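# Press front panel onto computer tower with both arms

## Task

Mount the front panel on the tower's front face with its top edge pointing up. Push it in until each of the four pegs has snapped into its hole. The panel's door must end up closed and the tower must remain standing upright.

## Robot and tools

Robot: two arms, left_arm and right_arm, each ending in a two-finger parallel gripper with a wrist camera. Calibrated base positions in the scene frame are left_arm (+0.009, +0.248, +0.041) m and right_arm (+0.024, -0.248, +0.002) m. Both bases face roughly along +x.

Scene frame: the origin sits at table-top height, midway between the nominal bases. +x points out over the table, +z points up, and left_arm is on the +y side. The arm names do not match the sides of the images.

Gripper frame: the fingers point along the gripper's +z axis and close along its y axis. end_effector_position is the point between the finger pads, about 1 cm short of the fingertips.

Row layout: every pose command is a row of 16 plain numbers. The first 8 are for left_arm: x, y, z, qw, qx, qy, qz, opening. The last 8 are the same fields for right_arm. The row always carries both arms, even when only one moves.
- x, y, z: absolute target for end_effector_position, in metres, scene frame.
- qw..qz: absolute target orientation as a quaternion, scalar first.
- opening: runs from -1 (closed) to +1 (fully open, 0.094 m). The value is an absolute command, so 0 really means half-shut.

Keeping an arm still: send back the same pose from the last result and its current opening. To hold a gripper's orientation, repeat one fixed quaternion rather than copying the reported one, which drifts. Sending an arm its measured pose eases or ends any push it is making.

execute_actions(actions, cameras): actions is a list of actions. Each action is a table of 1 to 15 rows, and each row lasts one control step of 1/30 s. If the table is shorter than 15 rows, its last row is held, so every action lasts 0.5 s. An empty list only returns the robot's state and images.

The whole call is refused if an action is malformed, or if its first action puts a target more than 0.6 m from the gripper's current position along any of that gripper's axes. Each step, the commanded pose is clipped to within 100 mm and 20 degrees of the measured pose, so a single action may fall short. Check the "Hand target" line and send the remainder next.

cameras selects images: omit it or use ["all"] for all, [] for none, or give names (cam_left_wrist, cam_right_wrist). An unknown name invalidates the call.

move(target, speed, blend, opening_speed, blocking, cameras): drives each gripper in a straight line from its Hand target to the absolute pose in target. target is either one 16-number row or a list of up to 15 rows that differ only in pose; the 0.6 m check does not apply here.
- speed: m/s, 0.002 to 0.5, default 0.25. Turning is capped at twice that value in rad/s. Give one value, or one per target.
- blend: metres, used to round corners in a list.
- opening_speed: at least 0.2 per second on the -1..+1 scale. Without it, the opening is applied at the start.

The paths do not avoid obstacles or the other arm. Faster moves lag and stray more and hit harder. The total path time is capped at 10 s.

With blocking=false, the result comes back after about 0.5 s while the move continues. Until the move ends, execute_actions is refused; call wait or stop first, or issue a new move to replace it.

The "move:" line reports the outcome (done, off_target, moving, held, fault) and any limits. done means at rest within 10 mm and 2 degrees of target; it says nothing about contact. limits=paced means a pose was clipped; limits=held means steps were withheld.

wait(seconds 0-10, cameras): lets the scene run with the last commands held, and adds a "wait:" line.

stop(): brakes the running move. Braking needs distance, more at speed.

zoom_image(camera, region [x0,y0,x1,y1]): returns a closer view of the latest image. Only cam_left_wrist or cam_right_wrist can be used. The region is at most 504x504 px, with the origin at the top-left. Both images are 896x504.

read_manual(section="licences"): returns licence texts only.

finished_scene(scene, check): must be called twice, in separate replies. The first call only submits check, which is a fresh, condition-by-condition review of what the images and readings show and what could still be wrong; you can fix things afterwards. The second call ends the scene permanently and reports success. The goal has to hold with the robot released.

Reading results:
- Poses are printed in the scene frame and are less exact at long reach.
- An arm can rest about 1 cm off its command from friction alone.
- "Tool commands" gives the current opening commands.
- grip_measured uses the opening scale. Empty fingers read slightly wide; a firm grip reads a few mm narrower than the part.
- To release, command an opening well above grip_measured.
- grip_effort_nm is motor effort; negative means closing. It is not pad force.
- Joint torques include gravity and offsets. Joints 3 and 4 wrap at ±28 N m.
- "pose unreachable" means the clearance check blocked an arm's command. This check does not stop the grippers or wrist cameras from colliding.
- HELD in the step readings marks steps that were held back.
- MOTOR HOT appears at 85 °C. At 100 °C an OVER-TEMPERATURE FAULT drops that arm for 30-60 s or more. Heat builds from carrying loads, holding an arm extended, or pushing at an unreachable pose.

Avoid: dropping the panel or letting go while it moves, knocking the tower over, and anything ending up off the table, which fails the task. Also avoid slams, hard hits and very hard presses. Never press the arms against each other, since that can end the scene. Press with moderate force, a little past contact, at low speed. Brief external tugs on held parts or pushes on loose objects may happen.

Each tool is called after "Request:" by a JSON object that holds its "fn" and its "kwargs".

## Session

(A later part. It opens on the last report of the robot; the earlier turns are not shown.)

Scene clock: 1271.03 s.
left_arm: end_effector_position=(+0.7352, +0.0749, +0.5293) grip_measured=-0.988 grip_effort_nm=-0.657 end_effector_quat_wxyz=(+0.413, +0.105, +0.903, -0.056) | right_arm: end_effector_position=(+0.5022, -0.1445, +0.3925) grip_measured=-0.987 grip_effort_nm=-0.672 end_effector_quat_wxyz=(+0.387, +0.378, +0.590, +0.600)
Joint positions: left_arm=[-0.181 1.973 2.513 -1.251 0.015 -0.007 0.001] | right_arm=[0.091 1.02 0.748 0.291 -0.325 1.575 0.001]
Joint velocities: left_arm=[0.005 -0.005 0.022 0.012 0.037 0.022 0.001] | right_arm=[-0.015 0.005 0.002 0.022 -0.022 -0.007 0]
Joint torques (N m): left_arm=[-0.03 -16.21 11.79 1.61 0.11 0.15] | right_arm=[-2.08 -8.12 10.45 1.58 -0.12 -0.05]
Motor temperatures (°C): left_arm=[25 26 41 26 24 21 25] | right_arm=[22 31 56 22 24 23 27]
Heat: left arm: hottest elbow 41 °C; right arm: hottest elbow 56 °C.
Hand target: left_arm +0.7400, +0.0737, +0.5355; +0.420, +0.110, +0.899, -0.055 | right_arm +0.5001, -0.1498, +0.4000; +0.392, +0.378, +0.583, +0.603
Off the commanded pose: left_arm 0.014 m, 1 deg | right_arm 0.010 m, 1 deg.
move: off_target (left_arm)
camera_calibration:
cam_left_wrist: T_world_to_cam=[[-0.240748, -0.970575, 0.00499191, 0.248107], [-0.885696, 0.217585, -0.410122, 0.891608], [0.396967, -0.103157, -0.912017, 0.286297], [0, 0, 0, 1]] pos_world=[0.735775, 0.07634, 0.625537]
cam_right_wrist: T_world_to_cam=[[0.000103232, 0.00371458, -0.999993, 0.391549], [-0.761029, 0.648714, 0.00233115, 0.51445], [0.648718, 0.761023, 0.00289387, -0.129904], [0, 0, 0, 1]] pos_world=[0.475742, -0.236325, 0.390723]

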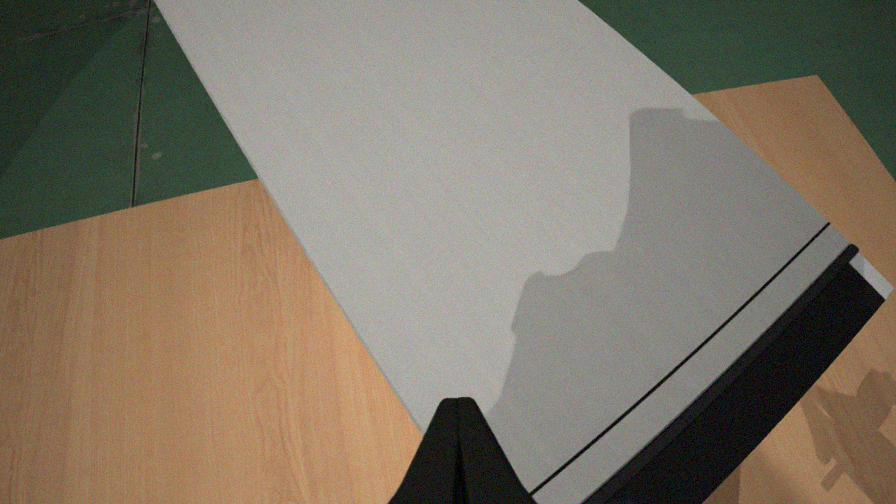

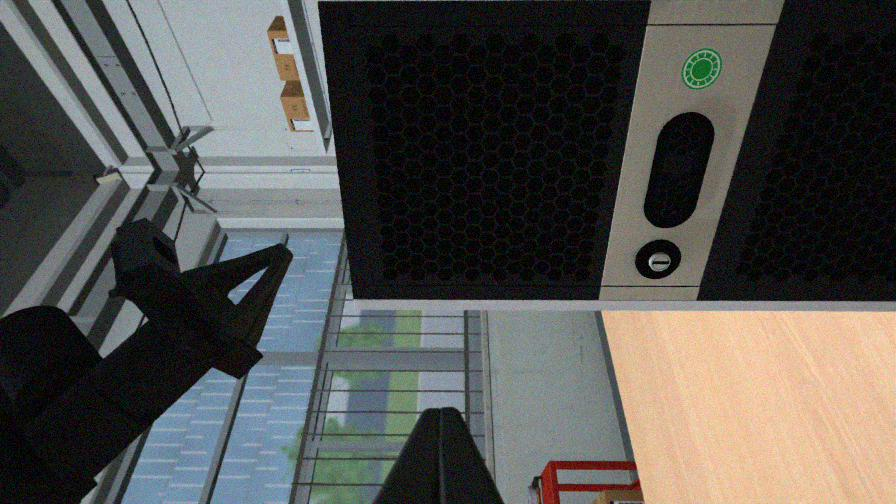

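Request:
{"fn": "move", "kwargs": {"target": [[0.755,0.030,0.54,0.4194,0.1105,0.8995,-0.0515,-1,0.5,-0.15,0.40,0.3917,0.3783,0.5827,0.6032,-1],[0.755,0.030,0.49,0.4194,0.1105,0.8995,-0.0515,-1,0.5,-0.15,0.40,0.3917,0.3783,0.5827,0.6032,-1]], "speed": [0.15,0.05], "cameras": ["cam_left_wrist"]}}

Request:
{"fn": "move", "kwargs": {"target": [0.755,0.030,0.44,0.4194,0.1105,0.8995,-0.0515,-1,0.5,-0.15,0.40,0.3917,0.3783,0.5827,0.6032,-1], "speed": 0.04}}

Scene clock: 1284.47 s.
left_arm: end_effector_position=(+0.7551, +0.0252, +0.4760) grip_measured=-0.988 grip_effort_nm=-0.662 end_effector_quat_wxyz=(+0.406, +0.120, +0.905, -0.048) | right_arm: end_effector_position=(+0.5022, -0.1445, +0.3925) grip_measured=-0.987 grip_effort_nm=-0.662 end_effector_quat_wxyz=(+0.387, +0.378, +0.590, +0.600)
Joint positions: left_arm=[-0.248 2.016 2.435 -1.148 -0.035 -0.018 0.001] | right_arm=[0.091 1.02 0.748 0.291 -0.325 1.575 0.001]
Joint velocities: left_arm=[-0.005 -0.005 0.002 -0.002 -0.007 0.007 0] | right_arm=[-0.005 -0.005 -0.007 -0.012 -0.037 -0.022 -0.001]
Joint torques (N m): left_arm=[0.5 -19.55 8.68 2.56 -0.14 -0.09] | right_arm=[-2.26 -7.47 10.48 1.54 -0.12 0.01]
Motor temperatures (°C): left_arm=[25 28 41 26 24 21 25] | right_arm=[22 31 54 22 24 23 27]
Heat: left arm: hottest elbow 41 °C; right arm: hottest elbow 54 °C.
Hand target: left_arm +0.7544, +0.0303, +0.4897; +0.420, +0.111, +0.899, -0.051 | right_arm +0.5001, -0.1499, +0.3999; +0.392, +0.378, +0.583, +0.603
Off the commanded pose: left_arm 0.015 m, 2 deg | right_arm 0.010 m, 1 deg.
move: off_target (left_arm)
camera_calibration:
cam_left_wrist: T_world_to_cam=[[-0.262182, -0.964805, -0.0202914, 0.23304], [-0.884537, 0.24867, -0.394661, 0.88914], [0.385817, -0.0855246, -0.918603, 0.235774], [0, 0, 0, 1]] pos_world=[0.75661, 0.0238999, 0.57222]
Images, in order (width x height): cam_left_wrist 896x504.

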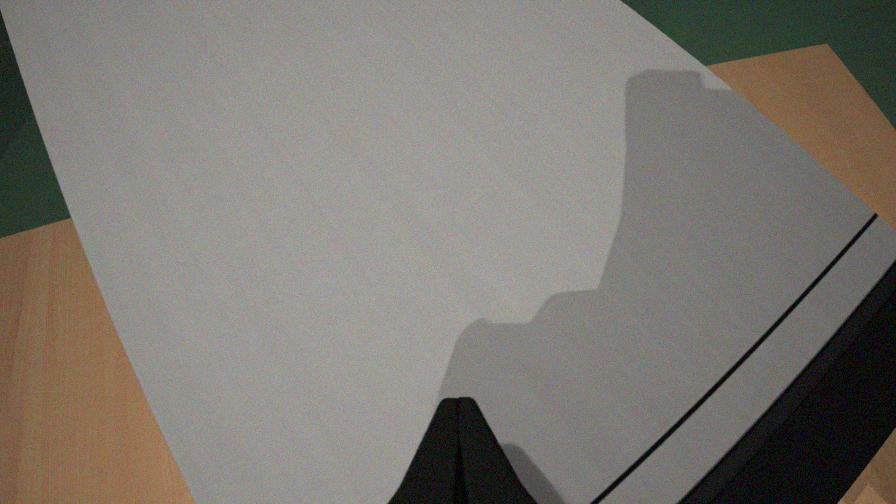

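Scene clock: 1286.20 s.
left_arm: end_effector_position=(+0.7509, +0.0265, +0.4662) grip_measured=-0.988 grip_effort_nm=-0.667 end_effector_quat_wxyz=(+0.440, +0.117, +0.889, -0.054) | right_arm: end_effector_position=(+0.5022, -0.1445, +0.3925) grip_measured=-0.987 grip_effort_nm=-0.662 end_effector_quat_wxyz=(+0.387, +0.378, +0.590, +0.600)
Joint positions: left_arm=[-0.248 1.913 2.205 -0.944 -0.035 -0.019 0.001] | right_arm=[0.091 1.02 0.748 0.291 -0.325 1.575 0.001]
Joint velocities: left_arm=[-0.005 -0.024 -0.002 0.002 0.037 -0.066 0] | right_arm=[-0.015 -0.005 -0.007 0.007 -0.125 -0.022 -0.001]
Joint torques (N m): left_arm=[0.56 -16.73 7.45 1.68 -0.11 -0.1] | right_arm=[-1.96 -7.88 10.51 1.58 -0.13 0.04]
Motor temperatures (°C): left_arm=[25 28 41 26 24 21 25] | right_arm=[22 31 53 22 24 23 27]
Heat: left arm: hottest elbow 41 °C; right arm: hottest elbow 53 °C.
Hand target: left_arm +0.7536, +0.0304, +0.4400; +0.419, +0.110, +0.900, -0.051 | right_arm +0.5001, -0.1499, +0.3999; +0.392, +0.378, +0.583, +0.603
Off the commanded pose: left_arm 0.027 m, 3 deg | right_arm 0.010 m, 1 deg.
move: off_target (left_arm)
camera_calibration:
cam_left_wrist: T_world_to_cam=[[-0.260128, -0.965427, -0.0168579, 0.229854], [-0.853495, 0.238062, -0.463543, 0.890299], [0.45153, -0.106192, -0.885914, 0.164403], [0, 0, 0, 1]] pos_world=[0.745425, 0.027419, 0.562214]
cam_right_wrist: T_world_to_cam=[[0.000103232, 0.00371458, -0.999993, 0.391549], [-0.761029, 0.648714, 0.00233115, 0.51445], [0.648718, 0.761023, 0.00289387, -0.129904], [0, 0, 0, 1]] pos_world=[0.475742, -0.236325, 0.390723]

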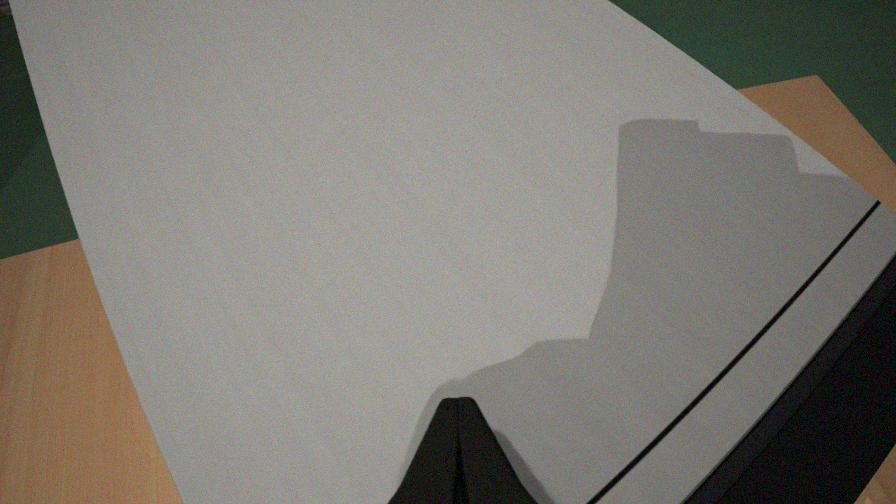

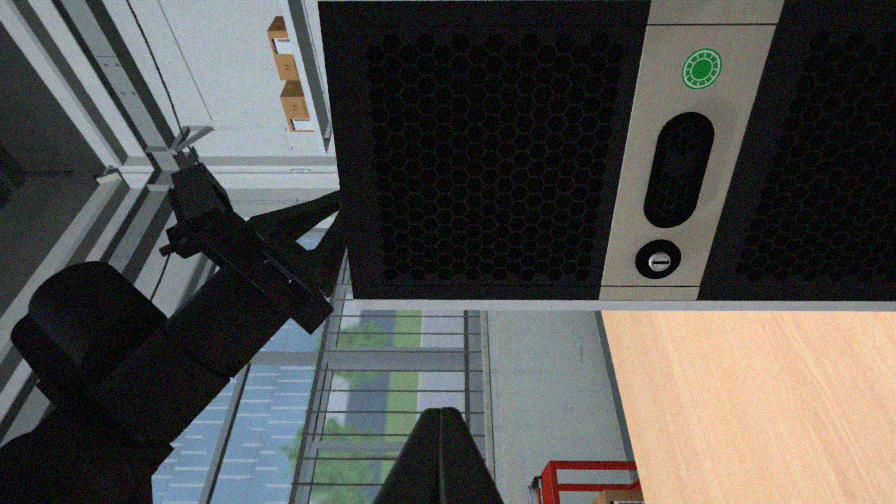

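Request:
{"fn": "move", "kwargs": {"target": [0.757,0.026,0.375,0.4194,0.1105,0.8995,-0.0515,-1,0.5,-0.15,0.40,0.3917,0.3783,0.5827,0.6032,-1], "speed": 0.05, "cameras": []}}

Request:
{"fn": "move", "kwargs": {"target": [[0.757,0.026,0.375,0.4194,0.1105,0.8995,-0.0515,-1,0.60,-0.020,0.40,0.3917,0.3783,0.5827,0.6032,-1],[0.757,0.026,0.375,0.4194,0.1105,0.8995,-0.0515,-1,0.658,0.004,0.408,0.3917,0.3783,0.5827,0.6032,-1]], "speed": [0.15,0.05]}}

Scene clock: 1296.07 s.
left_arm: end_effector_position=(+0.7485, +0.0278, +0.4622) grip_measured=-0.988 grip_effort_nm=-0.662 end_effector_quat_wxyz=(+0.488, +0.111, +0.864, -0.061) | right_arm: end_effector_position=(+0.5022, -0.1445, +0.3925) grip_measured=-0.987 grip_effort_nm=-0.667 end_effector_quat_wxyz=(+0.387, +0.378, +0.590, +0.600)
Joint positions: left_arm=[-0.248 1.833 2.017 -0.728 -0.039 -0.021 0.001] | right_arm=[0.091 1.02 0.748 0.291 -0.325 1.575 0.001]
Joint velocities: left_arm=[-0.015 -0.015 -0.002 -0.002 -0.095 -0.037 -0.001] | right_arm=[-0.005 -0.015 0.007 -0.022 -0.007 -0.022 -0.001]
Joint torques (N m): left_arm=[0.15 -12.75 5.29 0.64 -0.11 -0.11] | right_arm=[-1.67 -7.53 10.43 1.61 -0.11 -0.06]
Motor temperatures (°C): left_arm=[25 29 40 26 24 21 25] | right_arm=[22 31 52 22 24 23 27]
Heat: left arm: hottest elbow 40 °C; right arm: hottest elbow 52 °C.
Hand target: left_arm +0.7519, +0.0276, +0.3778; +0.420, +0.111, +0.900, -0.051 | right_arm +0.5001, -0.1499, +0.3999; +0.392, +0.378, +0.583, +0.603
Off the commanded pose: left_arm 0.088 m, 9 deg | right_arm 0.010 m, 1 deg.
move: off_target (left_arm)
No camera images: "cameras" was empty.

Scene clock: 1298.97 s.
left_arm: end_effector_position=(+0.7473, +0.0283, +0.4624) grip_measured=-0.988 grip_effort_nm=-0.667 end_effector_quat_wxyz=(+0.487, +0.111, +0.864, -0.061) | right_arm: end_effector_position=(+0.6491, -0.0068, +0.3822) grip_measured=-0.987 grip_effort_nm=-0.662 end_effector_quat_wxyz=(+0.385, +0.390, +0.593, +0.590)
Joint positions: left_arm=[-0.248 1.829 2.012 -0.728 -0.04 -0.021 0.001] | right_arm=[0.343 1.507 1.159 0.341 -0.058 1.575 0.001]
Joint velocities: left_arm=[-0.005 -0.005 -0.002 -0.002 0.007 -0.037 0.001] | right_arm=[0.005 -0.005 -0.002 -0.022 -0.037 0.051 0]
Joint torques (N m): left_arm=[0.32 -12.4 5.65 0.54 0 -0.06] | right_arm=[-0.97 -13.22 15.35 1.24 0.15 -0.17]
Motor temperatures (°C): left_arm=[25 28 40 26 24 21 25] | right_arm=[22 31 52 22 24 23 27]
Heat: left arm: hottest elbow 40 °C; right arm: hottest elbow 52 °C.
Hand target: left_arm +0.7519, +0.0277, +0.3779; +0.420, +0.111, +0.899, -0.052 | right_arm +0.6557, +0.0029, +0.4087; +0.393, +0.377, +0.584, +0.602
Off the commanded pose: left_arm 0.088 m, 9 deg | right_arm 0.029 m, 2 deg.
move: off_target (left_arm, right_arm)
camera_calibration:
cam_left_wrist: T_world_to_cam=[[-0.254166, -0.967065, -0.0136131, 0.224737], [-0.802103, 0.218633, -0.555724, 0.889827], [0.540398, -0.130327, -0.831255, 0.0718291], [0, 0, 0, 1]] pos_world=[0.732038, 0.0321508, 0.557266]
cam_right_wrist: T_world_to_cam=[[-0.026384, -0.00057399, -0.999652, 0.397805], [-0.75074, 0.660312, 0.0194353, 0.523805], [0.66007, 0.750992, -0.0178526, -0.329512], [0, 0, 0, 1]] pos_world=[0.621238, -0.0981858, 0.381603]

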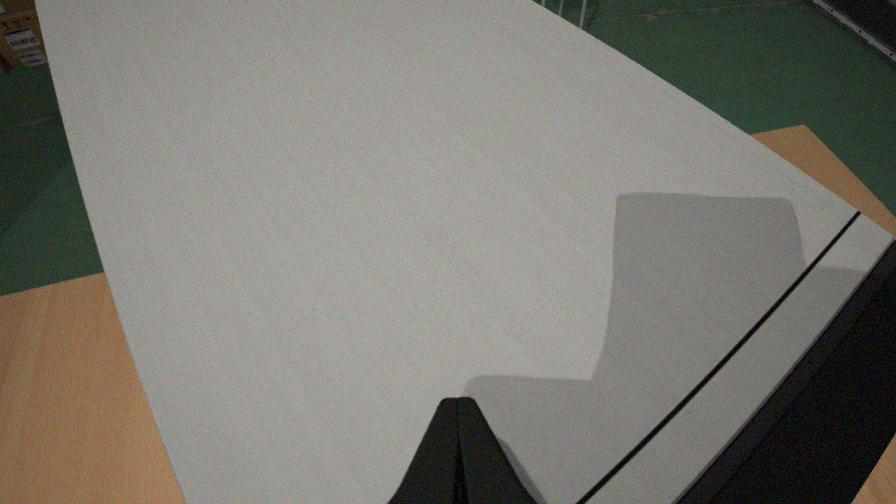

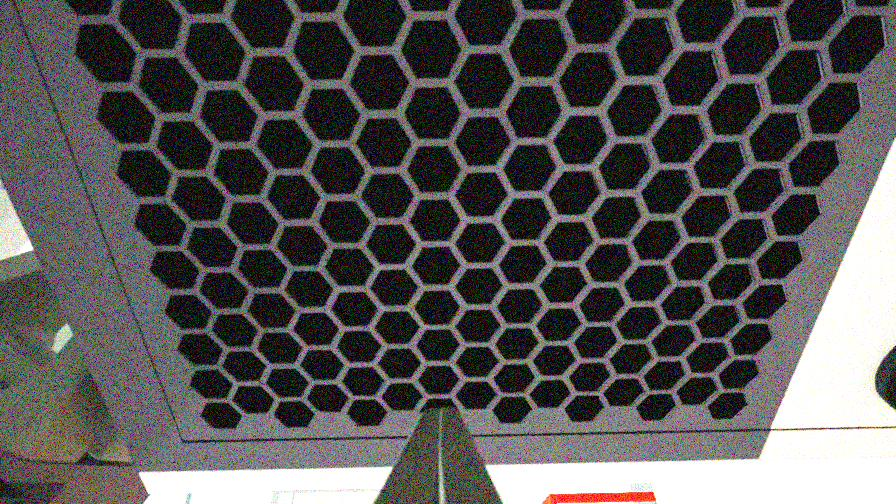

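Request:
{"fn": "move", "kwargs": {"target": [[0.757,0.026,0.375,0.4194,0.1105,0.8995,-0.0515,-1,0.642,0.0,0.44,0.3917,0.3783,0.5827,0.6032,-1],[0.757,0.026,0.375,0.4194,0.1105,0.8995,-0.0515,-1,0.70,0.024,0.445,0.3917,0.3783,0.5827,0.6032,-1]], "speed": 0.05}}

Scene clock: 1304.63 s.
left_arm: end_effector_position=(+0.7469, +0.0284, +0.4664) grip_measured=-0.988 grip_effort_nm=-0.657 end_effector_quat_wxyz=(+0.491, +0.110, +0.862, -0.062) | right_arm: end_effector_position=(+0.6681, +0.0021, +0.4150) grip_measured=-0.987 grip_effort_nm=-0.672 end_effector_quat_wxyz=(+0.384, +0.392, +0.594, +0.588)
Joint positions: left_arm=[-0.248 1.825 2.012 -0.722 -0.039 -0.021 0.001] | right_arm=[0.347 1.533 1.282 0.237 -0.051 1.575 0.001]
Joint velocities: left_arm=[0.005 -0.015 -0.002 -0.007 -0.037 -0.022 0] | right_arm=[-0.005 -0.015 0.007 0.002 -0.051 -0.037 0]
Joint torques (N m): left_arm=[-0.09 -16.44 9.29 1.84 -0.03 0.03] | right_arm=[-0.85 -14.1 10.71 1.48 0.02 -0.09]
Motor temperatures (°C): left_arm=[25 28 40 26 24 21 25] | right_arm=[22 31 54 22 24 23 27]
Heat: left arm: hottest elbow 40 °C; right arm: hottest elbow 54 °C.
Hand target: left_arm +0.7473, +0.0283, +0.4624; +0.487, +0.111, +0.864, -0.061 | right_arm +0.6687, +0.0023, +0.4152; +0.384, +0.392, +0.594, +0.588
Off the commanded pose: left_arm 0.092 m, 9 deg | right_arm 0.049 m, 3 deg.
move: held (left_arm, right_arm; a check stopped the path); path passed 1 of 2 targets; limits=held
pose unreachable (left arm): on one or more control steps of this call, first in action 0 (counted from 0), this arm could not follow its commanded pose, so it was not sent that pose on those steps. It may still have moved: this result reports where it is.
cause: moving toward the commanded pose would bring a part of the arm too close to another arm (this arm's wrist (the part past joint 5) and the right arm's fingers, along the way the arms are being sent, or toward where that arm still pushes).
pose unreachable (right arm): on one or more control steps of this call, first in action 0 (counted from 0), this arm could not follow its commanded pose, so it was not sent that pose on those steps. It may still have moved: this result reports where it is.
cause: moving toward the commanded pose would bring a part of the arm too close to another arm (this arm's fingers and the left arm's wrist (the part past joint 5), along the way the arms are being sent, or toward where that arm still pushes).
camera_calibration:
cam_left_wrist: T_world_to_cam=[[-0.254362, -0.967021, -0.0130303, 0.224616], [-0.796961, 0.217225, -0.563619, 0.891637], [0.547862, -0.132978, -0.825932, 0.0674385], [0, 0, 0, 1]] pos_world=[0.730787, 0.032491, 0.56117]
cam_right_wrist: T_world_to_cam=[[-0.032438, -0.00282546, -0.99947, 0.435049], [-0.748848, 0.662362, 0.0224315, 0.529073], [0.661948, 0.749178, -0.0236015, -0.346994], [0, 0, 0, 1]] pos_world=[0.639999, -0.0892477, 0.414761]

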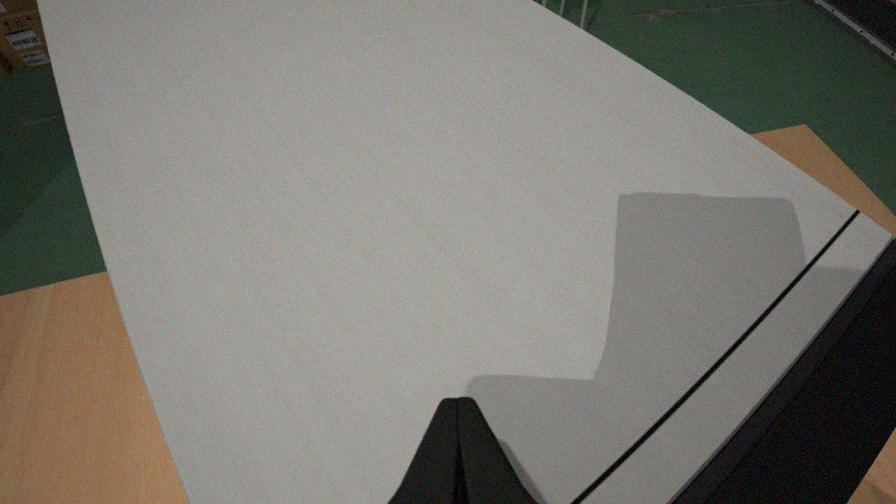

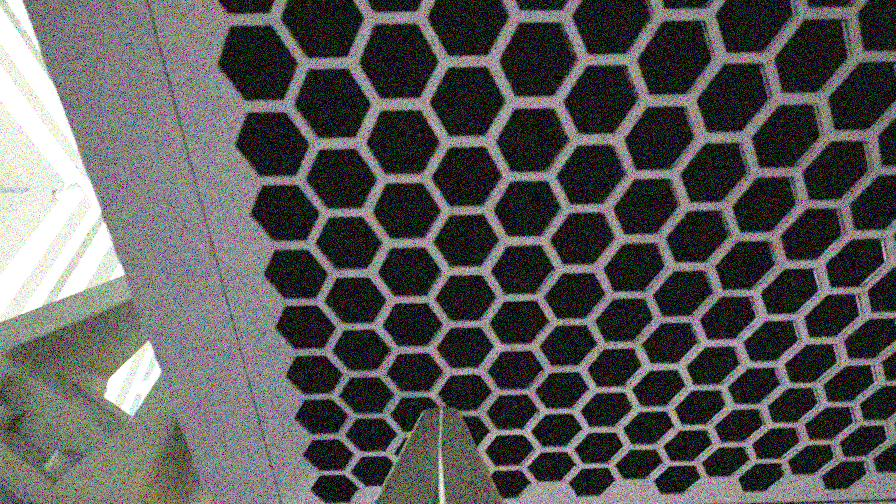

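Request:
{"fn": "move", "kwargs": {"target": [[0.75,0.027,0.42,0.4194,0.1105,0.8995,-0.0515,-1,0.60,-0.02,0.40,0.4581,0.3207,0.4755,0.6791,-1],[0.757,0.026,0.375,0.4194,0.1105,0.8995,-0.0515,-1,0.645,-0.004,0.425,0.4581,0.3207,0.4755,0.6791,-1],[0.757,0.026,0.375,0.4194,0.1105,0.8995,-0.0515,-1,0.672,0.008,0.43,0.4581,0.3207,0.4755,0.6791,-1]], "speed": 0.08}}

Scene clock: 1316.90 s.
left_arm: end_effector_position=(+0.7412, +0.0301, +0.4633) grip_measured=-0.988 grip_effort_nm=-0.662 end_effector_quat_wxyz=(+0.483, +0.111, +0.867, -0.060) | right_arm: end_effector_position=(+0.6670, -0.0032, +0.4078) grip_measured=-0.987 grip_effort_nm=-0.667 end_effector_quat_wxyz=(+0.456, +0.332, +0.486, +0.668)
Joint positions: left_arm=[-0.248 1.815 2.001 -0.741 -0.039 -0.021 0.001] | right_arm=[0.351 1.634 1.163 0.783 -0.009 1.575 0.001]
Joint velocities: left_arm=[0.005 -0.005 0.007 0.007 -0.022 -0.007 0] | right_arm=[-0.005 -0.015 0.002 -0.002 -0.007 -0.051 -0.001]
Joint torques (N m): left_arm=[-0.15 -11.63 5.82 1.21 -0.03 -0.09] | right_arm=[-0.73 -13.8 14.31 0.99 0.14 -0.06]
Motor temperatures (°C): left_arm=[25 29 40 26 24 21 25] | right_arm=[22 32 53 22 24 23 27]
Heat: left arm: hottest elbow 40 °C; right arm: hottest elbow 53 °C.
Hand target: left_arm +0.7504, +0.0281, +0.3772; +0.419, +0.111, +0.899, -0.052 | right_arm +0.6715, +0.0075, +0.4301; +0.457, +0.323, +0.474, +0.680
Off the commanded pose: left_arm 0.090 m, 8 deg | right_arm 0.025 m, 2 deg.
move: off_target (left_arm, right_arm)
camera_calibration:
cam_left_wrist: T_world_to_cam=[[-0.254622, -0.966942, -0.0138457, 0.225385], [-0.807693, 0.220517, -0.546812, 0.88503], [0.531789, -0.128047, -0.837141, 0.0852028], [0, 0, 0, 1]] pos_world=[0.726911, 0.03368, 0.558393]
cam_right_wrist: T_world_to_cam=[[0.268323, 0.111776, -0.956822, 0.210218], [-0.70863, 0.695737, -0.117446, 0.562186], [0.652569, 0.709547, 0.26589, -0.454408], [0, 0, 0, 1]] pos_world=[0.638508, -0.092207, 0.38799]

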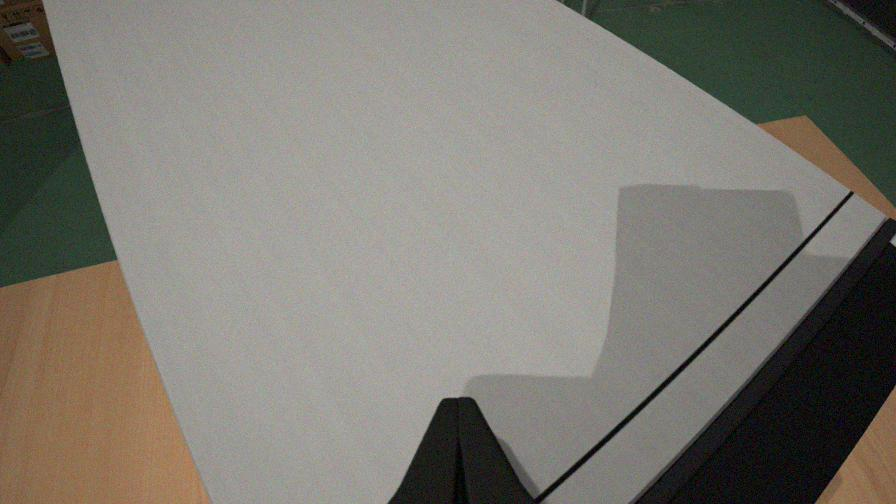

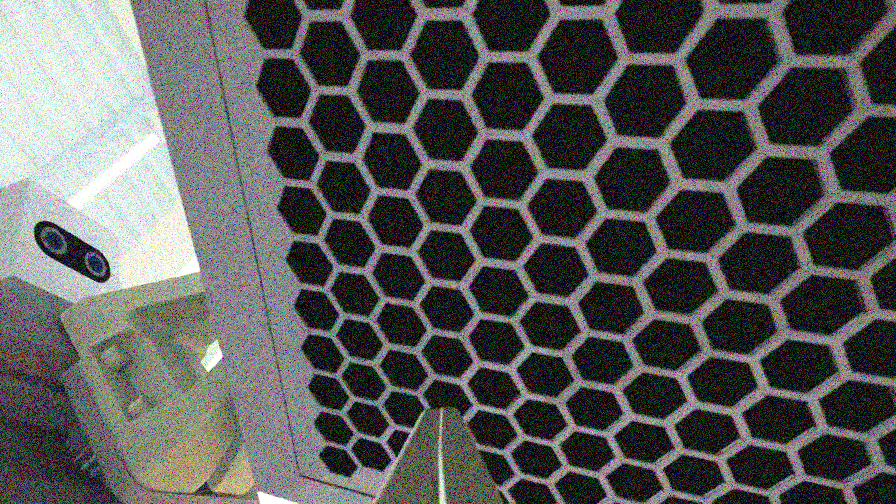

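Request:
{"fn": "move", "kwargs": {"target": [0.757,0.026,0.37,0.4194,0.1105,0.8995,-0.0515,-1,0.71,0.024,0.44,0.4581,0.3207,0.4755,0.6791,-1], "speed": 0.04}}

Scene clock: 1322.10 s.
left_arm: end_effector_position=(+0.7413, +0.0301, +0.4630) grip_measured=-0.988 grip_effort_nm=-0.657 end_effector_quat_wxyz=(+0.486, +0.111, +0.865, -0.061) | right_arm: end_effector_position=(+0.6713, -0.0013, +0.4110) grip_measured=-0.987 grip_effort_nm=-0.667 end_effector_quat_wxyz=(+0.455, +0.333, +0.487, +0.667)
Joint positions: left_arm=[-0.248 1.811 1.989 -0.725 -0.039 -0.021 0.001] | right_arm=[0.352 1.64 1.182 0.767 -0.009 1.575 0.001]
Joint velocities: left_arm=[-0.015 -0.005 0.012 -0.002 0.051 0.022 -0.001] | right_arm=[-0.005 -0.005 0.002 -0.002 0.066 -0.051 -0.001]
Joint torques (N m): left_arm=[0.03 -11.05 5.49 1.17 -0.02 -0.09] | right_arm=[-0.44 -9.58 22.54 0.06 0.14 -0.12]
Motor temperatures (°C): left_arm=[25 28 39 26 24 21 25] | right_arm=[22 32 54 22 24 23 27]
Heat: left arm: hottest elbow 39 °C; right arm: hottest elbow 54 °C.
Hand target: left_arm +0.7500, +0.0283, +0.3724; +0.419, +0.111, +0.899, -0.052 | right_arm +0.7002, +0.0206, +0.4374; +0.458, +0.321, +0.475, +0.679
Off the commanded pose: left_arm 0.094 m, 9 deg | right_arm 0.055 m, 2 deg.
move: off_target (left_arm, right_arm)
camera_calibration:
cam_left_wrist: T_world_to_cam=[[-0.254507, -0.966977, -0.0134925, 0.225132], [-0.803076, 0.219101, -0.554133, 0.884911], [0.53879, -0.130195, -0.832319, 0.0775561], [0, 0, 0, 1]] pos_world=[0.726162, 0.0339099, 0.557948]
cam_right_wrist: T_world_to_cam=[[0.26555, 0.110849, -0.957703, 0.214076], [-0.708981, 0.69561, -0.116071, 0.564013], [0.653322, 0.709816, 0.263309, -0.458848], [0, 0, 0, 1]] pos_world=[0.642802, -0.0903659, 0.391306]

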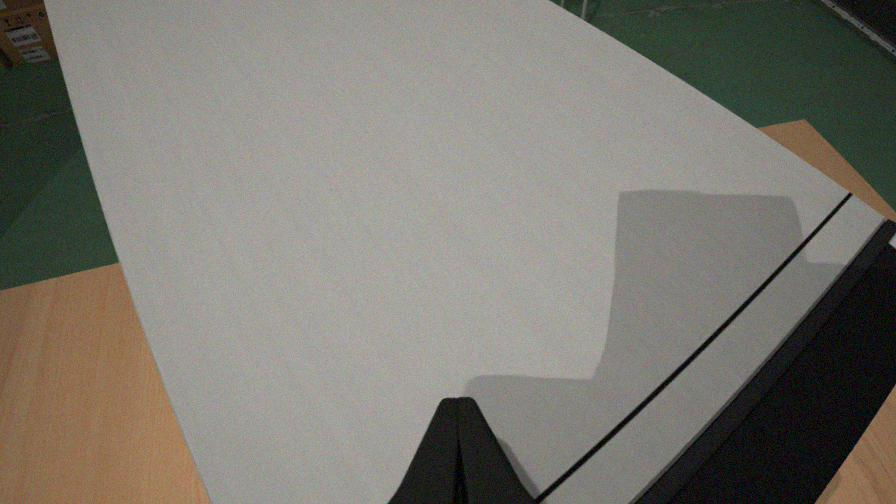

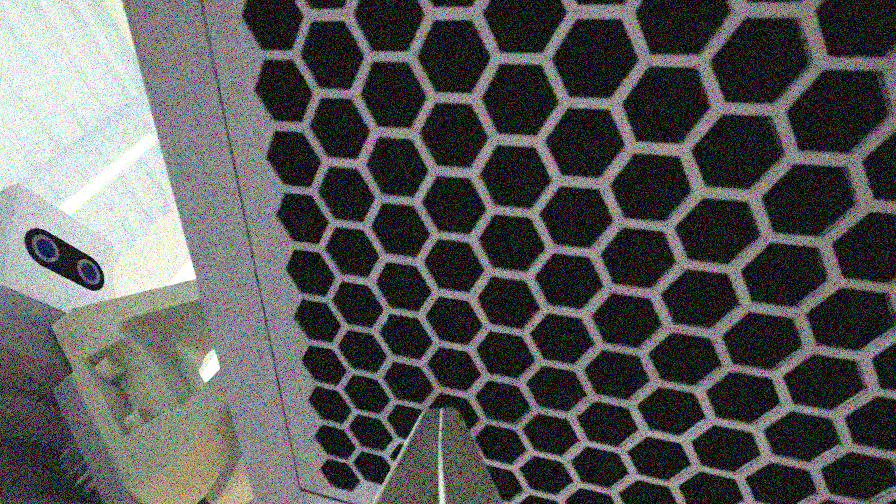

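Request:
{"fn": "move", "kwargs": {"target": [0.757,0.026,0.37,0.4194,0.1105,0.8995,-0.0515,-1,0.745,0.034,0.445,0.4581,0.3207,0.4755,0.6791,-1], "speed": 0.04}}

Request:
{"fn": "zoom_image", "kwargs": {"camera": "cam_left_wrist", "region": [520, 190, 896, 504]}}

Scene clock: 1328.13 s.
left_arm: end_effector_position=(+0.7435, +0.0383, +0.4626) grip_measured=-0.988 grip_effort_nm=-0.657 end_effector_quat_wxyz=(+0.490, +0.104, +0.864, -0.055) | right_arm: end_effector_position=(+0.6957, +0.0259, +0.4124) grip_measured=-0.987 grip_effort_nm=-0.662 end_effector_quat_wxyz=(+0.443, +0.326, +0.497, +0.671)
Joint positions: left_arm=[-0.239 1.807 1.979 -0.712 -0.048 -0.021 0.001] | right_arm=[0.371 1.712 1.288 0.722 -0.024 1.575 0.001]
Joint velocities: left_arm=[-0.005 0.005 0.017 -0.007 0.051 -0.022 0.001] | right_arm=[0.015 -0.005 -0.002 0.012 -0.051 -0.022 -0.001]
Joint torques (N m): left_arm=[-0.67 -10.64 6.34 0.62 0.34 -0.09] | right_arm=[-2.14 -10.46 24.18 0.25 0.51 -0.08]
Motor temperatures (°C): left_arm=[25 28 39 26 24 21 25] | right_arm=[22 32 57 22 24 23 27]
Heat: left arm: hottest elbow 39 °C; right arm: hottest elbow 57 °C.
Hand target: left_arm +0.7499, +0.0284, +0.3727; +0.420, +0.111, +0.899, -0.051 | right_arm +0.7331, +0.0291, +0.4417; +0.458, +0.321, +0.475, +0.679
Off the commanded pose: left_arm 0.094 m, 9 deg | right_arm 0.060 m, 3 deg.
move: off_target (left_arm, right_arm)
camera_calibration:
cam_left_wrist: T_world_to_cam=[[-0.23824, -0.971044, -0.0177383, 0.22365], [-0.80244, 0.207097, -0.559643, 0.887215], [0.547112, -0.119096, -0.828544, 0.0686741], [0, 0, 0, 1]] pos_world=[0.727647, 0.0416131, 0.557391]
cam_right_wrist: T_world_to_cam=[[0.253466, 0.111738, -0.960869, 0.215671], [-0.733454, 0.66984, -0.115582, 0.580021], [0.630714, 0.734049, 0.251737, -0.474602], [0, 0, 0, 1]] pos_world=[0.670092, -0.0642384, 0.393746]

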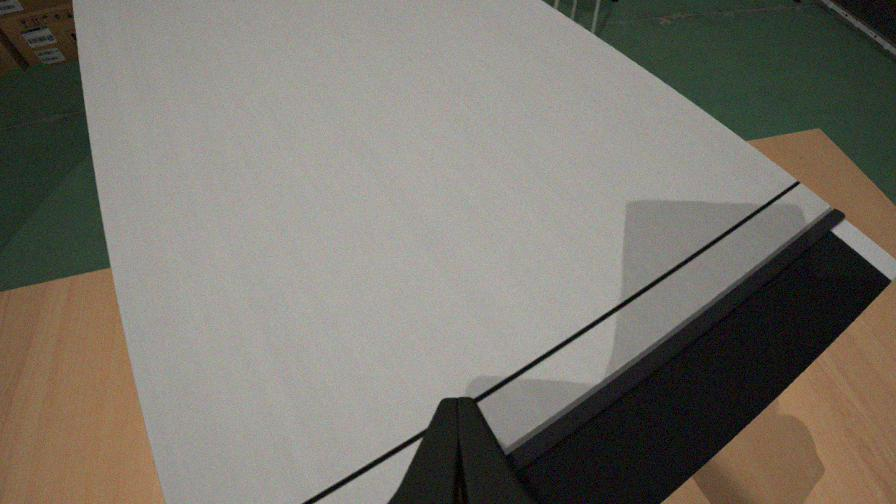

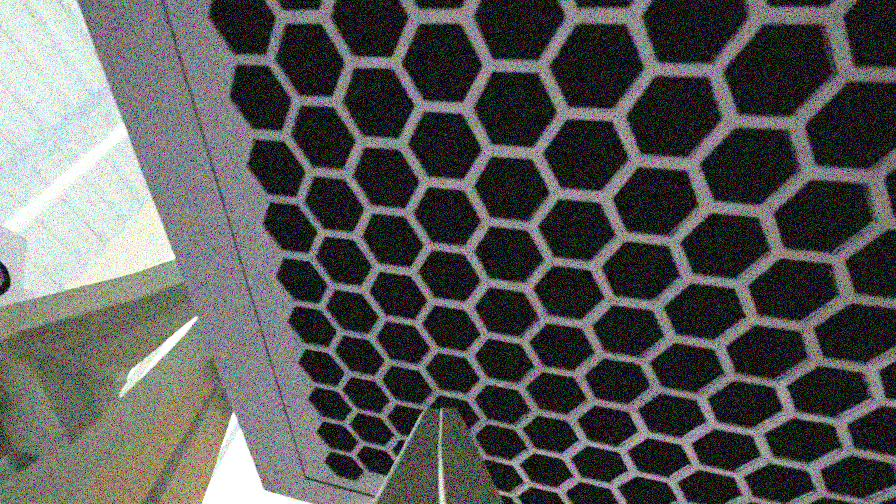

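Scaled by 1.340 from the camera's 896x504 image, which has a finer 1280x720 frame.

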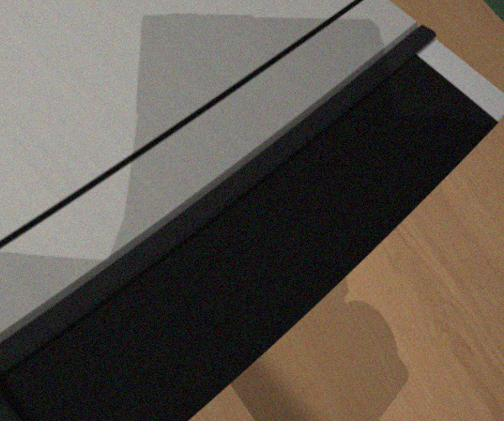

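Request:
{"fn": "move", "kwargs": {"target": [[0.745,0.035,0.48,0.4194,0.1105,0.8995,-0.0515,-1,0.63,-0.01,0.42,0.4581,0.3207,0.4755,0.6791,-1],[0.70,0.07,0.58,0.4194,0.1105,0.8995,-0.0515,-1,0.58,-0.08,0.40,0.4581,0.3207,0.4755,0.6791,-1],[0.4046,0.0752,0.6611,0.532,-0.102,0.837,0.077,1,0.48,-0.18,0.35,0.3917,0.3783,0.5827,0.6032,-1]], "speed": 0.2}}

Request:
{"fn": "zoom_image", "kwargs": {"camera": "cam_left_wrist", "region": [530, 110, 800, 230]}}

Request:
{"fn": "move", "kwargs": {"target": [0.535,0.0925,0.44,0.632,0.1396,0.7532,-0.1171,1,0.48,-0.18,0.35,0.3917,0.3783,0.5827,0.6032,-1], "cameras": ["cam_left_wrist"]}}

Request:
{"fn": "zoom_image", "kwargs": {"camera": "cam_left_wrist", "region": [380, 10, 560, 180]}}

Request:
{"fn": "move", "kwargs": {"target": [0.535,0.0925,0.1105,0.632,0.1396,0.7532,-0.1171,1,0.48,-0.18,0.35,0.3917,0.3783,0.5827,0.6032,-1], "cameras": ["cam_left_wrist"]}}

Request:
{"fn": "zoom_image", "kwargs": {"camera": "cam_left_wrist", "region": [400, 130, 560, 320]}}

every target must give the same left_gripper/opening; nothing of the call was run
Scene clock: 1356.57 s.
left_arm: end_effector_position=(+0.7435, +0.0383, +0.4626) grip_measured=-0.988 grip_effort_nm=-0.657 end_effector_quat_wxyz=(+0.490, +0.104, +0.864, -0.055) | right_arm: end_effector_position=(+0.6957, +0.0259, +0.4124) grip_measured=-0.987 grip_effort_nm=-0.667 end_effector_quat_wxyz=(+0.443, +0.326, +0.497, +0.671)
Joint positions: left_arm=[-0.239 1.807 1.979 -0.712 -0.048 -0.021 0.001] | right_arm=[0.371 1.712 1.288 0.722 -0.024 1.575 0.001]
Joint velocities: left_arm=[0.005 -0.015 -0.007 -0.002 -0.081 -0.007 -0.001] | right_arm=[-0.005 -0.015 -0.007 -0.002 -0.022 -0.066 0]
Joint torques (N m): left_arm=[-0.56 -10.81 6.38 0.69 0.34 -0.07] | right_arm=[-1.96 -10.23 24.18 0.13 0.49 -0.08]
Motor temperatures (°C): left_arm=[25 29 37 26 24 21 25] | right_arm=[22 31 76 22 24 23 27]
Heat: left arm: hottest elbow 37 °C; right arm: hottest elbow 76 °C.
Hand target: left_arm +0.7499, +0.0284, +0.3727; +0.420, +0.111, +0.899, -0.051 | right_arm +0.7331, +0.0291, +0.4417; +0.458, +0.321, +0.475, +0.679
Tool commands: left_gripper/opening=-1.0 right_gripper/opening=-1.0
Off the commanded pose: left_arm 0.094 m, 9 deg | right_arm 0.060 m, 3 deg.

Scaled by 1.867 from the camera's 896x504 image, which has a finer 1280x720 frame.

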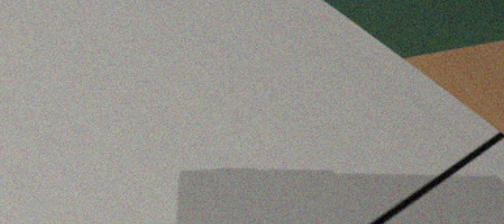

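Scene clock: 1358.70 s.
left_arm: end_effector_position=(+0.5332, +0.0872, +0.4342) grip_measured=+0.998 grip_effort_nm=0.066 end_effector_quat_wxyz=(+0.623, +0.137, +0.761, -0.119) | right_arm: end_effector_position=(+0.4805, -0.1751, +0.3462) grip_measured=-0.987 grip_effort_nm=-0.657 end_effector_quat_wxyz=(+0.389, +0.377, +0.584, +0.605)
Joint positions: left_arm=[-0.217 1.154 0.988 -0.032 0.098 0.009 0.094] | right_arm=[-0.003 1.002 0.598 0.443 -0.418 1.588 0.001]
Joint velocities: left_arm=[-0.005 -0.015 -0.007 -0.002 -0.007 0.007 0.001] | right_arm=[-0.005 0.015 0.017 -0.012 0.007 0.051 0]
Joint torques (N m): left_arm=[0.62 -7.36 9.63 2.85 0.09 0.08] | right_arm=[-2.49 -6.59 9.81 1.26 -0.11 -0.13]
Motor temperatures (°C): left_arm=[25 29 37 26 24 21 25] | right_arm=[22 31 74 22 24 23 27]
Heat: left arm: hottest elbow 37 °C; right arm: hottest elbow 74 °C.
Hand target: left_arm +0.5334, +0.0908, +0.4417; +0.633, +0.137, +0.753, -0.116 | right_arm +0.4793, -0.1796, +0.3483; +0.392, +0.378, +0.582, +0.604
Off the commanded pose: left_arm 0.008 m, 1 deg | right_arm 0.006 m, 0 deg.
move: done
camera_calibration:
cam_left_wrist: T_world_to_cam=[[-0.35638, -0.93434, -0.00117607, 0.273129], [-0.552738, 0.211842, -0.80598, 0.665826], [0.753308, -0.286585, -0.591942, -0.0319777], [0, 0, 0, 1]] pos_world=[0.489455, 0.104981, 0.518035]
Images, in order (width x height): cam_left_wrist 896x504.

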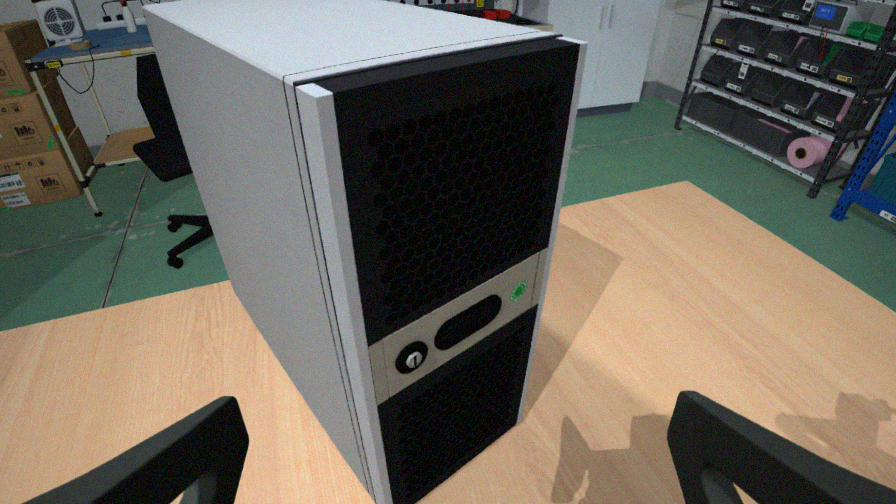

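Scaled by 2.800 from the camera's 896x504 image, which has a finer 1280x720 frame.

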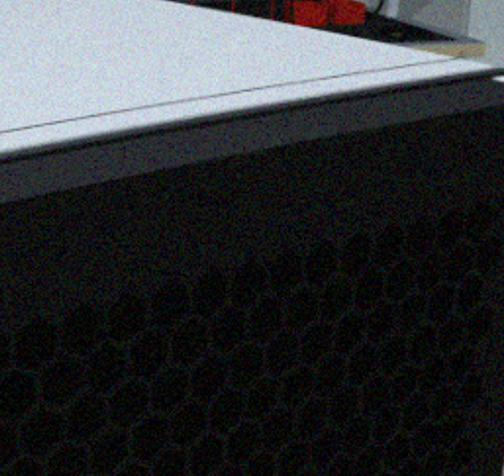

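Scene clock: 1360.87 s.
left_arm: end_effector_position=(+0.5234, +0.0920, +0.1159) grip_measured=+0.998 grip_effort_nm=0.066 end_effector_quat_wxyz=(+0.628, +0.138, +0.756, -0.121) | right_arm: end_effector_position=(+0.4805, -0.1750, +0.3442) grip_measured=-0.987 grip_effort_nm=-0.657 end_effector_quat_wxyz=(+0.386, +0.379, +0.586, +0.604)
Joint positions: left_arm=[-0.209 1.807 0.555 1.068 0.11 0.01 0.094] | right_arm=[-0.003 1.002 0.598 0.434 -0.42 1.588 0.001]
Joint velocities: left_arm=[0.005 -0.015 0.002 0.022 0.037 0.022 -0.001] | right_arm=[0.005 -0.005 -0.002 0.012 0.037 -0.007 0]
Joint torques (N m): left_arm=[0.62 -8.59 4.98 2.85 0.1 0.11] | right_arm=[-2.37 -7.06 10.32 1.06 -0.1 -0.12]
Motor temperatures (°C): left_arm=[25 28 37 26 24 21 25] | right_arm=[22 31 73 22 24 23 27]
Heat: left arm: hottest elbow 37 °C; right arm: hottest elbow 73 °C.
Hand target: left_arm +0.5284, +0.0942, +0.1137; +0.632, +0.139, +0.753, -0.117 | right_arm +0.4800, -0.1798, +0.3499; +0.392, +0.378, +0.583, +0.603
Off the commanded pose: left_arm 0.013 m, 1 deg | right_arm 0.008 m, 1 deg.
move: off_target (left_arm)
camera_calibration:
cam_left_wrist: T_world_to_cam=[[-0.360568, -0.932732, -0.000970324, 0.275726], [-0.541913, 0.210335, -0.813689, 0.398187], [0.759158, -0.292865, -0.581299, -0.215363], [0, 0, 0, 1]] pos_world=[0.478695, 0.110353, 0.199078]
Images, in order (width x height): cam_left_wrist 896x504.

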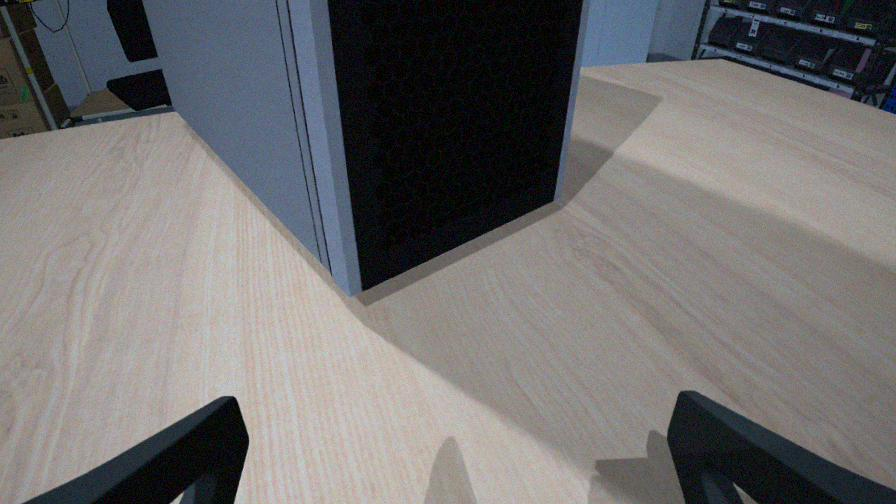

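Scaled by 2.653 from the camera's 896x504 image, which has a finer 1280x720 frame.

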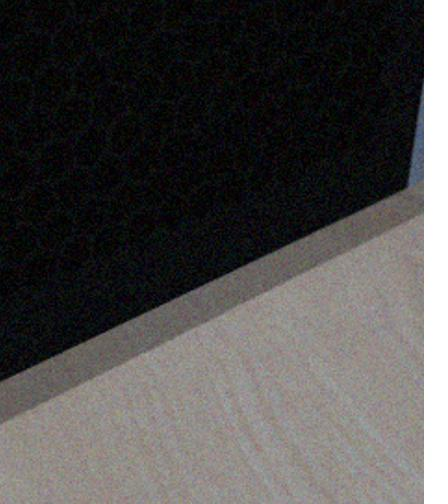

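Request:
{"fn": "zoom_image", "kwargs": {"camera": "cam_left_wrist", "region": [300, 210, 380, 310]}}

Request:
{"fn": "move", "kwargs": {"target": [0.535,0.0925,0.44,0.632,0.1396,0.7532,-0.1171,1,0.48,-0.18,0.35,0.3917,0.3783,0.5827,0.6032,-1], "cameras": ["cam_left_wrist"]}}

Request:
{"fn": "zoom_image", "kwargs": {"camera": "cam_left_wrist", "region": [270, 50, 350, 150]}}

Request:
{"fn": "zoom_image", "kwargs": {"camera": "cam_left_wrist", "region": [500, 20, 600, 100]}}

Scaled by 5.040 from the camera's 896x504 image, which has a finer 1280x720 frame.

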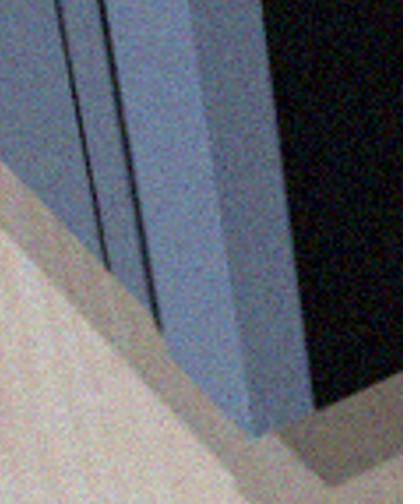

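Scene clock: 1368.90 s.
left_arm: end_effector_position=(+0.5324, +0.0895, +0.4112) grip_measured=+0.998 grip_effort_nm=0.071 end_effector_quat_wxyz=(+0.618, +0.138, +0.765, -0.121) | right_arm: end_effector_position=(+0.4805, -0.1750, +0.3442) grip_measured=-0.987 grip_effort_nm=-0.662 end_effector_quat_wxyz=(+0.386, +0.379, +0.586, +0.604)
Joint positions: left_arm=[-0.209 1.163 0.942 0.011 0.111 0.01 0.094] | right_arm=[-0.003 1.002 0.598 0.434 -0.42 1.588 0.001]
Joint velocities: left_arm=[-0.005 -0.015 0.012 -0.017 -0.051 0.007 -0.001] | right_arm=[-0.015 -0.015 -0.007 -0.007 -0.037 -0.022 0]
Joint torques (N m): left_arm=[0.85 -6.65 13.14 1.78 0.11 0.12] | right_arm=[-2.08 -6.65 10.37 1.13 -0.07 -0.08]
Motor temperatures (°C): left_arm=[25 28 37 26 24 21 25] | right_arm=[22 31 70 22 24 23 27]
Heat: left arm: hottest elbow 37 °C; right arm: hottest elbow 70 °C.
Hand target: left_arm +0.5401, +0.0911, +0.4365; +0.632, +0.140, +0.753, -0.117 | right_arm +0.4800, -0.1799, +0.3500; +0.392, +0.378, +0.583, +0.603
Off the commanded pose: left_arm 0.029 m, 2 deg | right_arm 0.008 m, 1 deg.
move: off_target (left_arm)
camera_calibration:
cam_left_wrist: T_world_to_cam=[[-0.360905, -0.932601, 0.0019591, 0.27594], [-0.562063, 0.215834, -0.798437, 0.647889], [0.7442, -0.289261, -0.602076, -0.035074], [0, 0, 0, 1]] pos_world=[0.489844, 0.107359, 0.495641]
Images, in order (width x height): cam_left_wrist 896x504.

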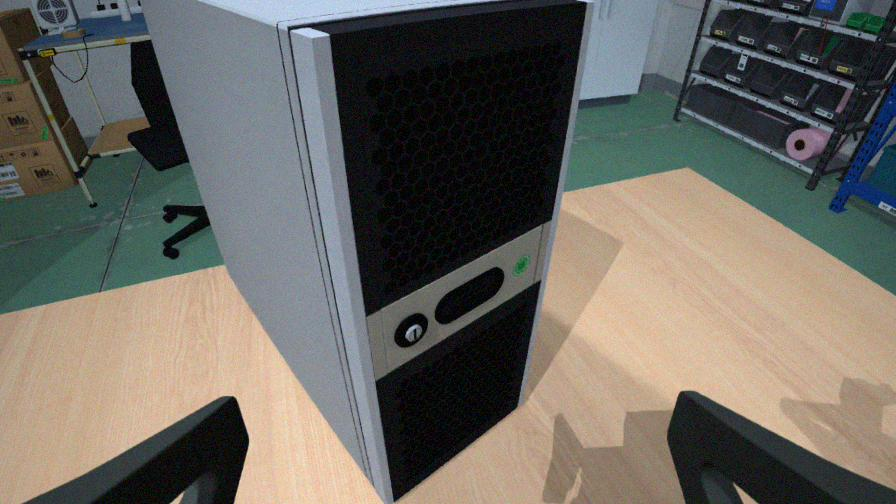

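Scaled by 5.040 from the camera's 896x504 image, which has a finer 1280x720 frame.

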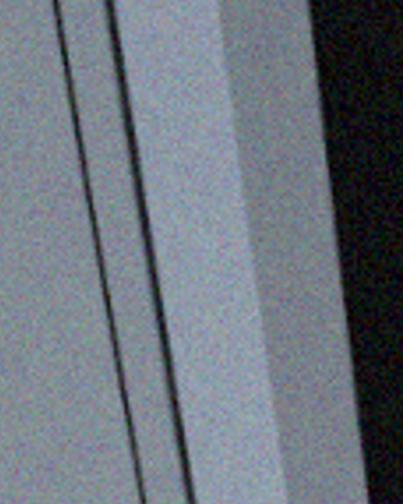

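Scaled by 5.040 from the camera's 896x504 image, which has a finer 1280x720 frame.

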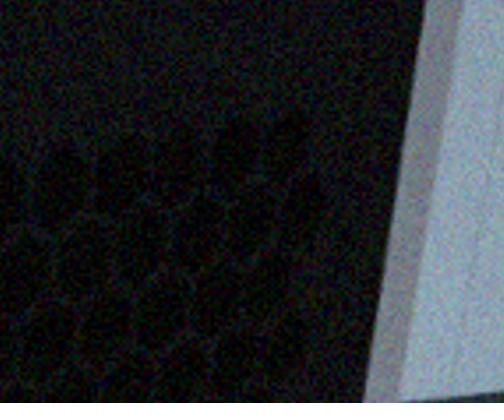

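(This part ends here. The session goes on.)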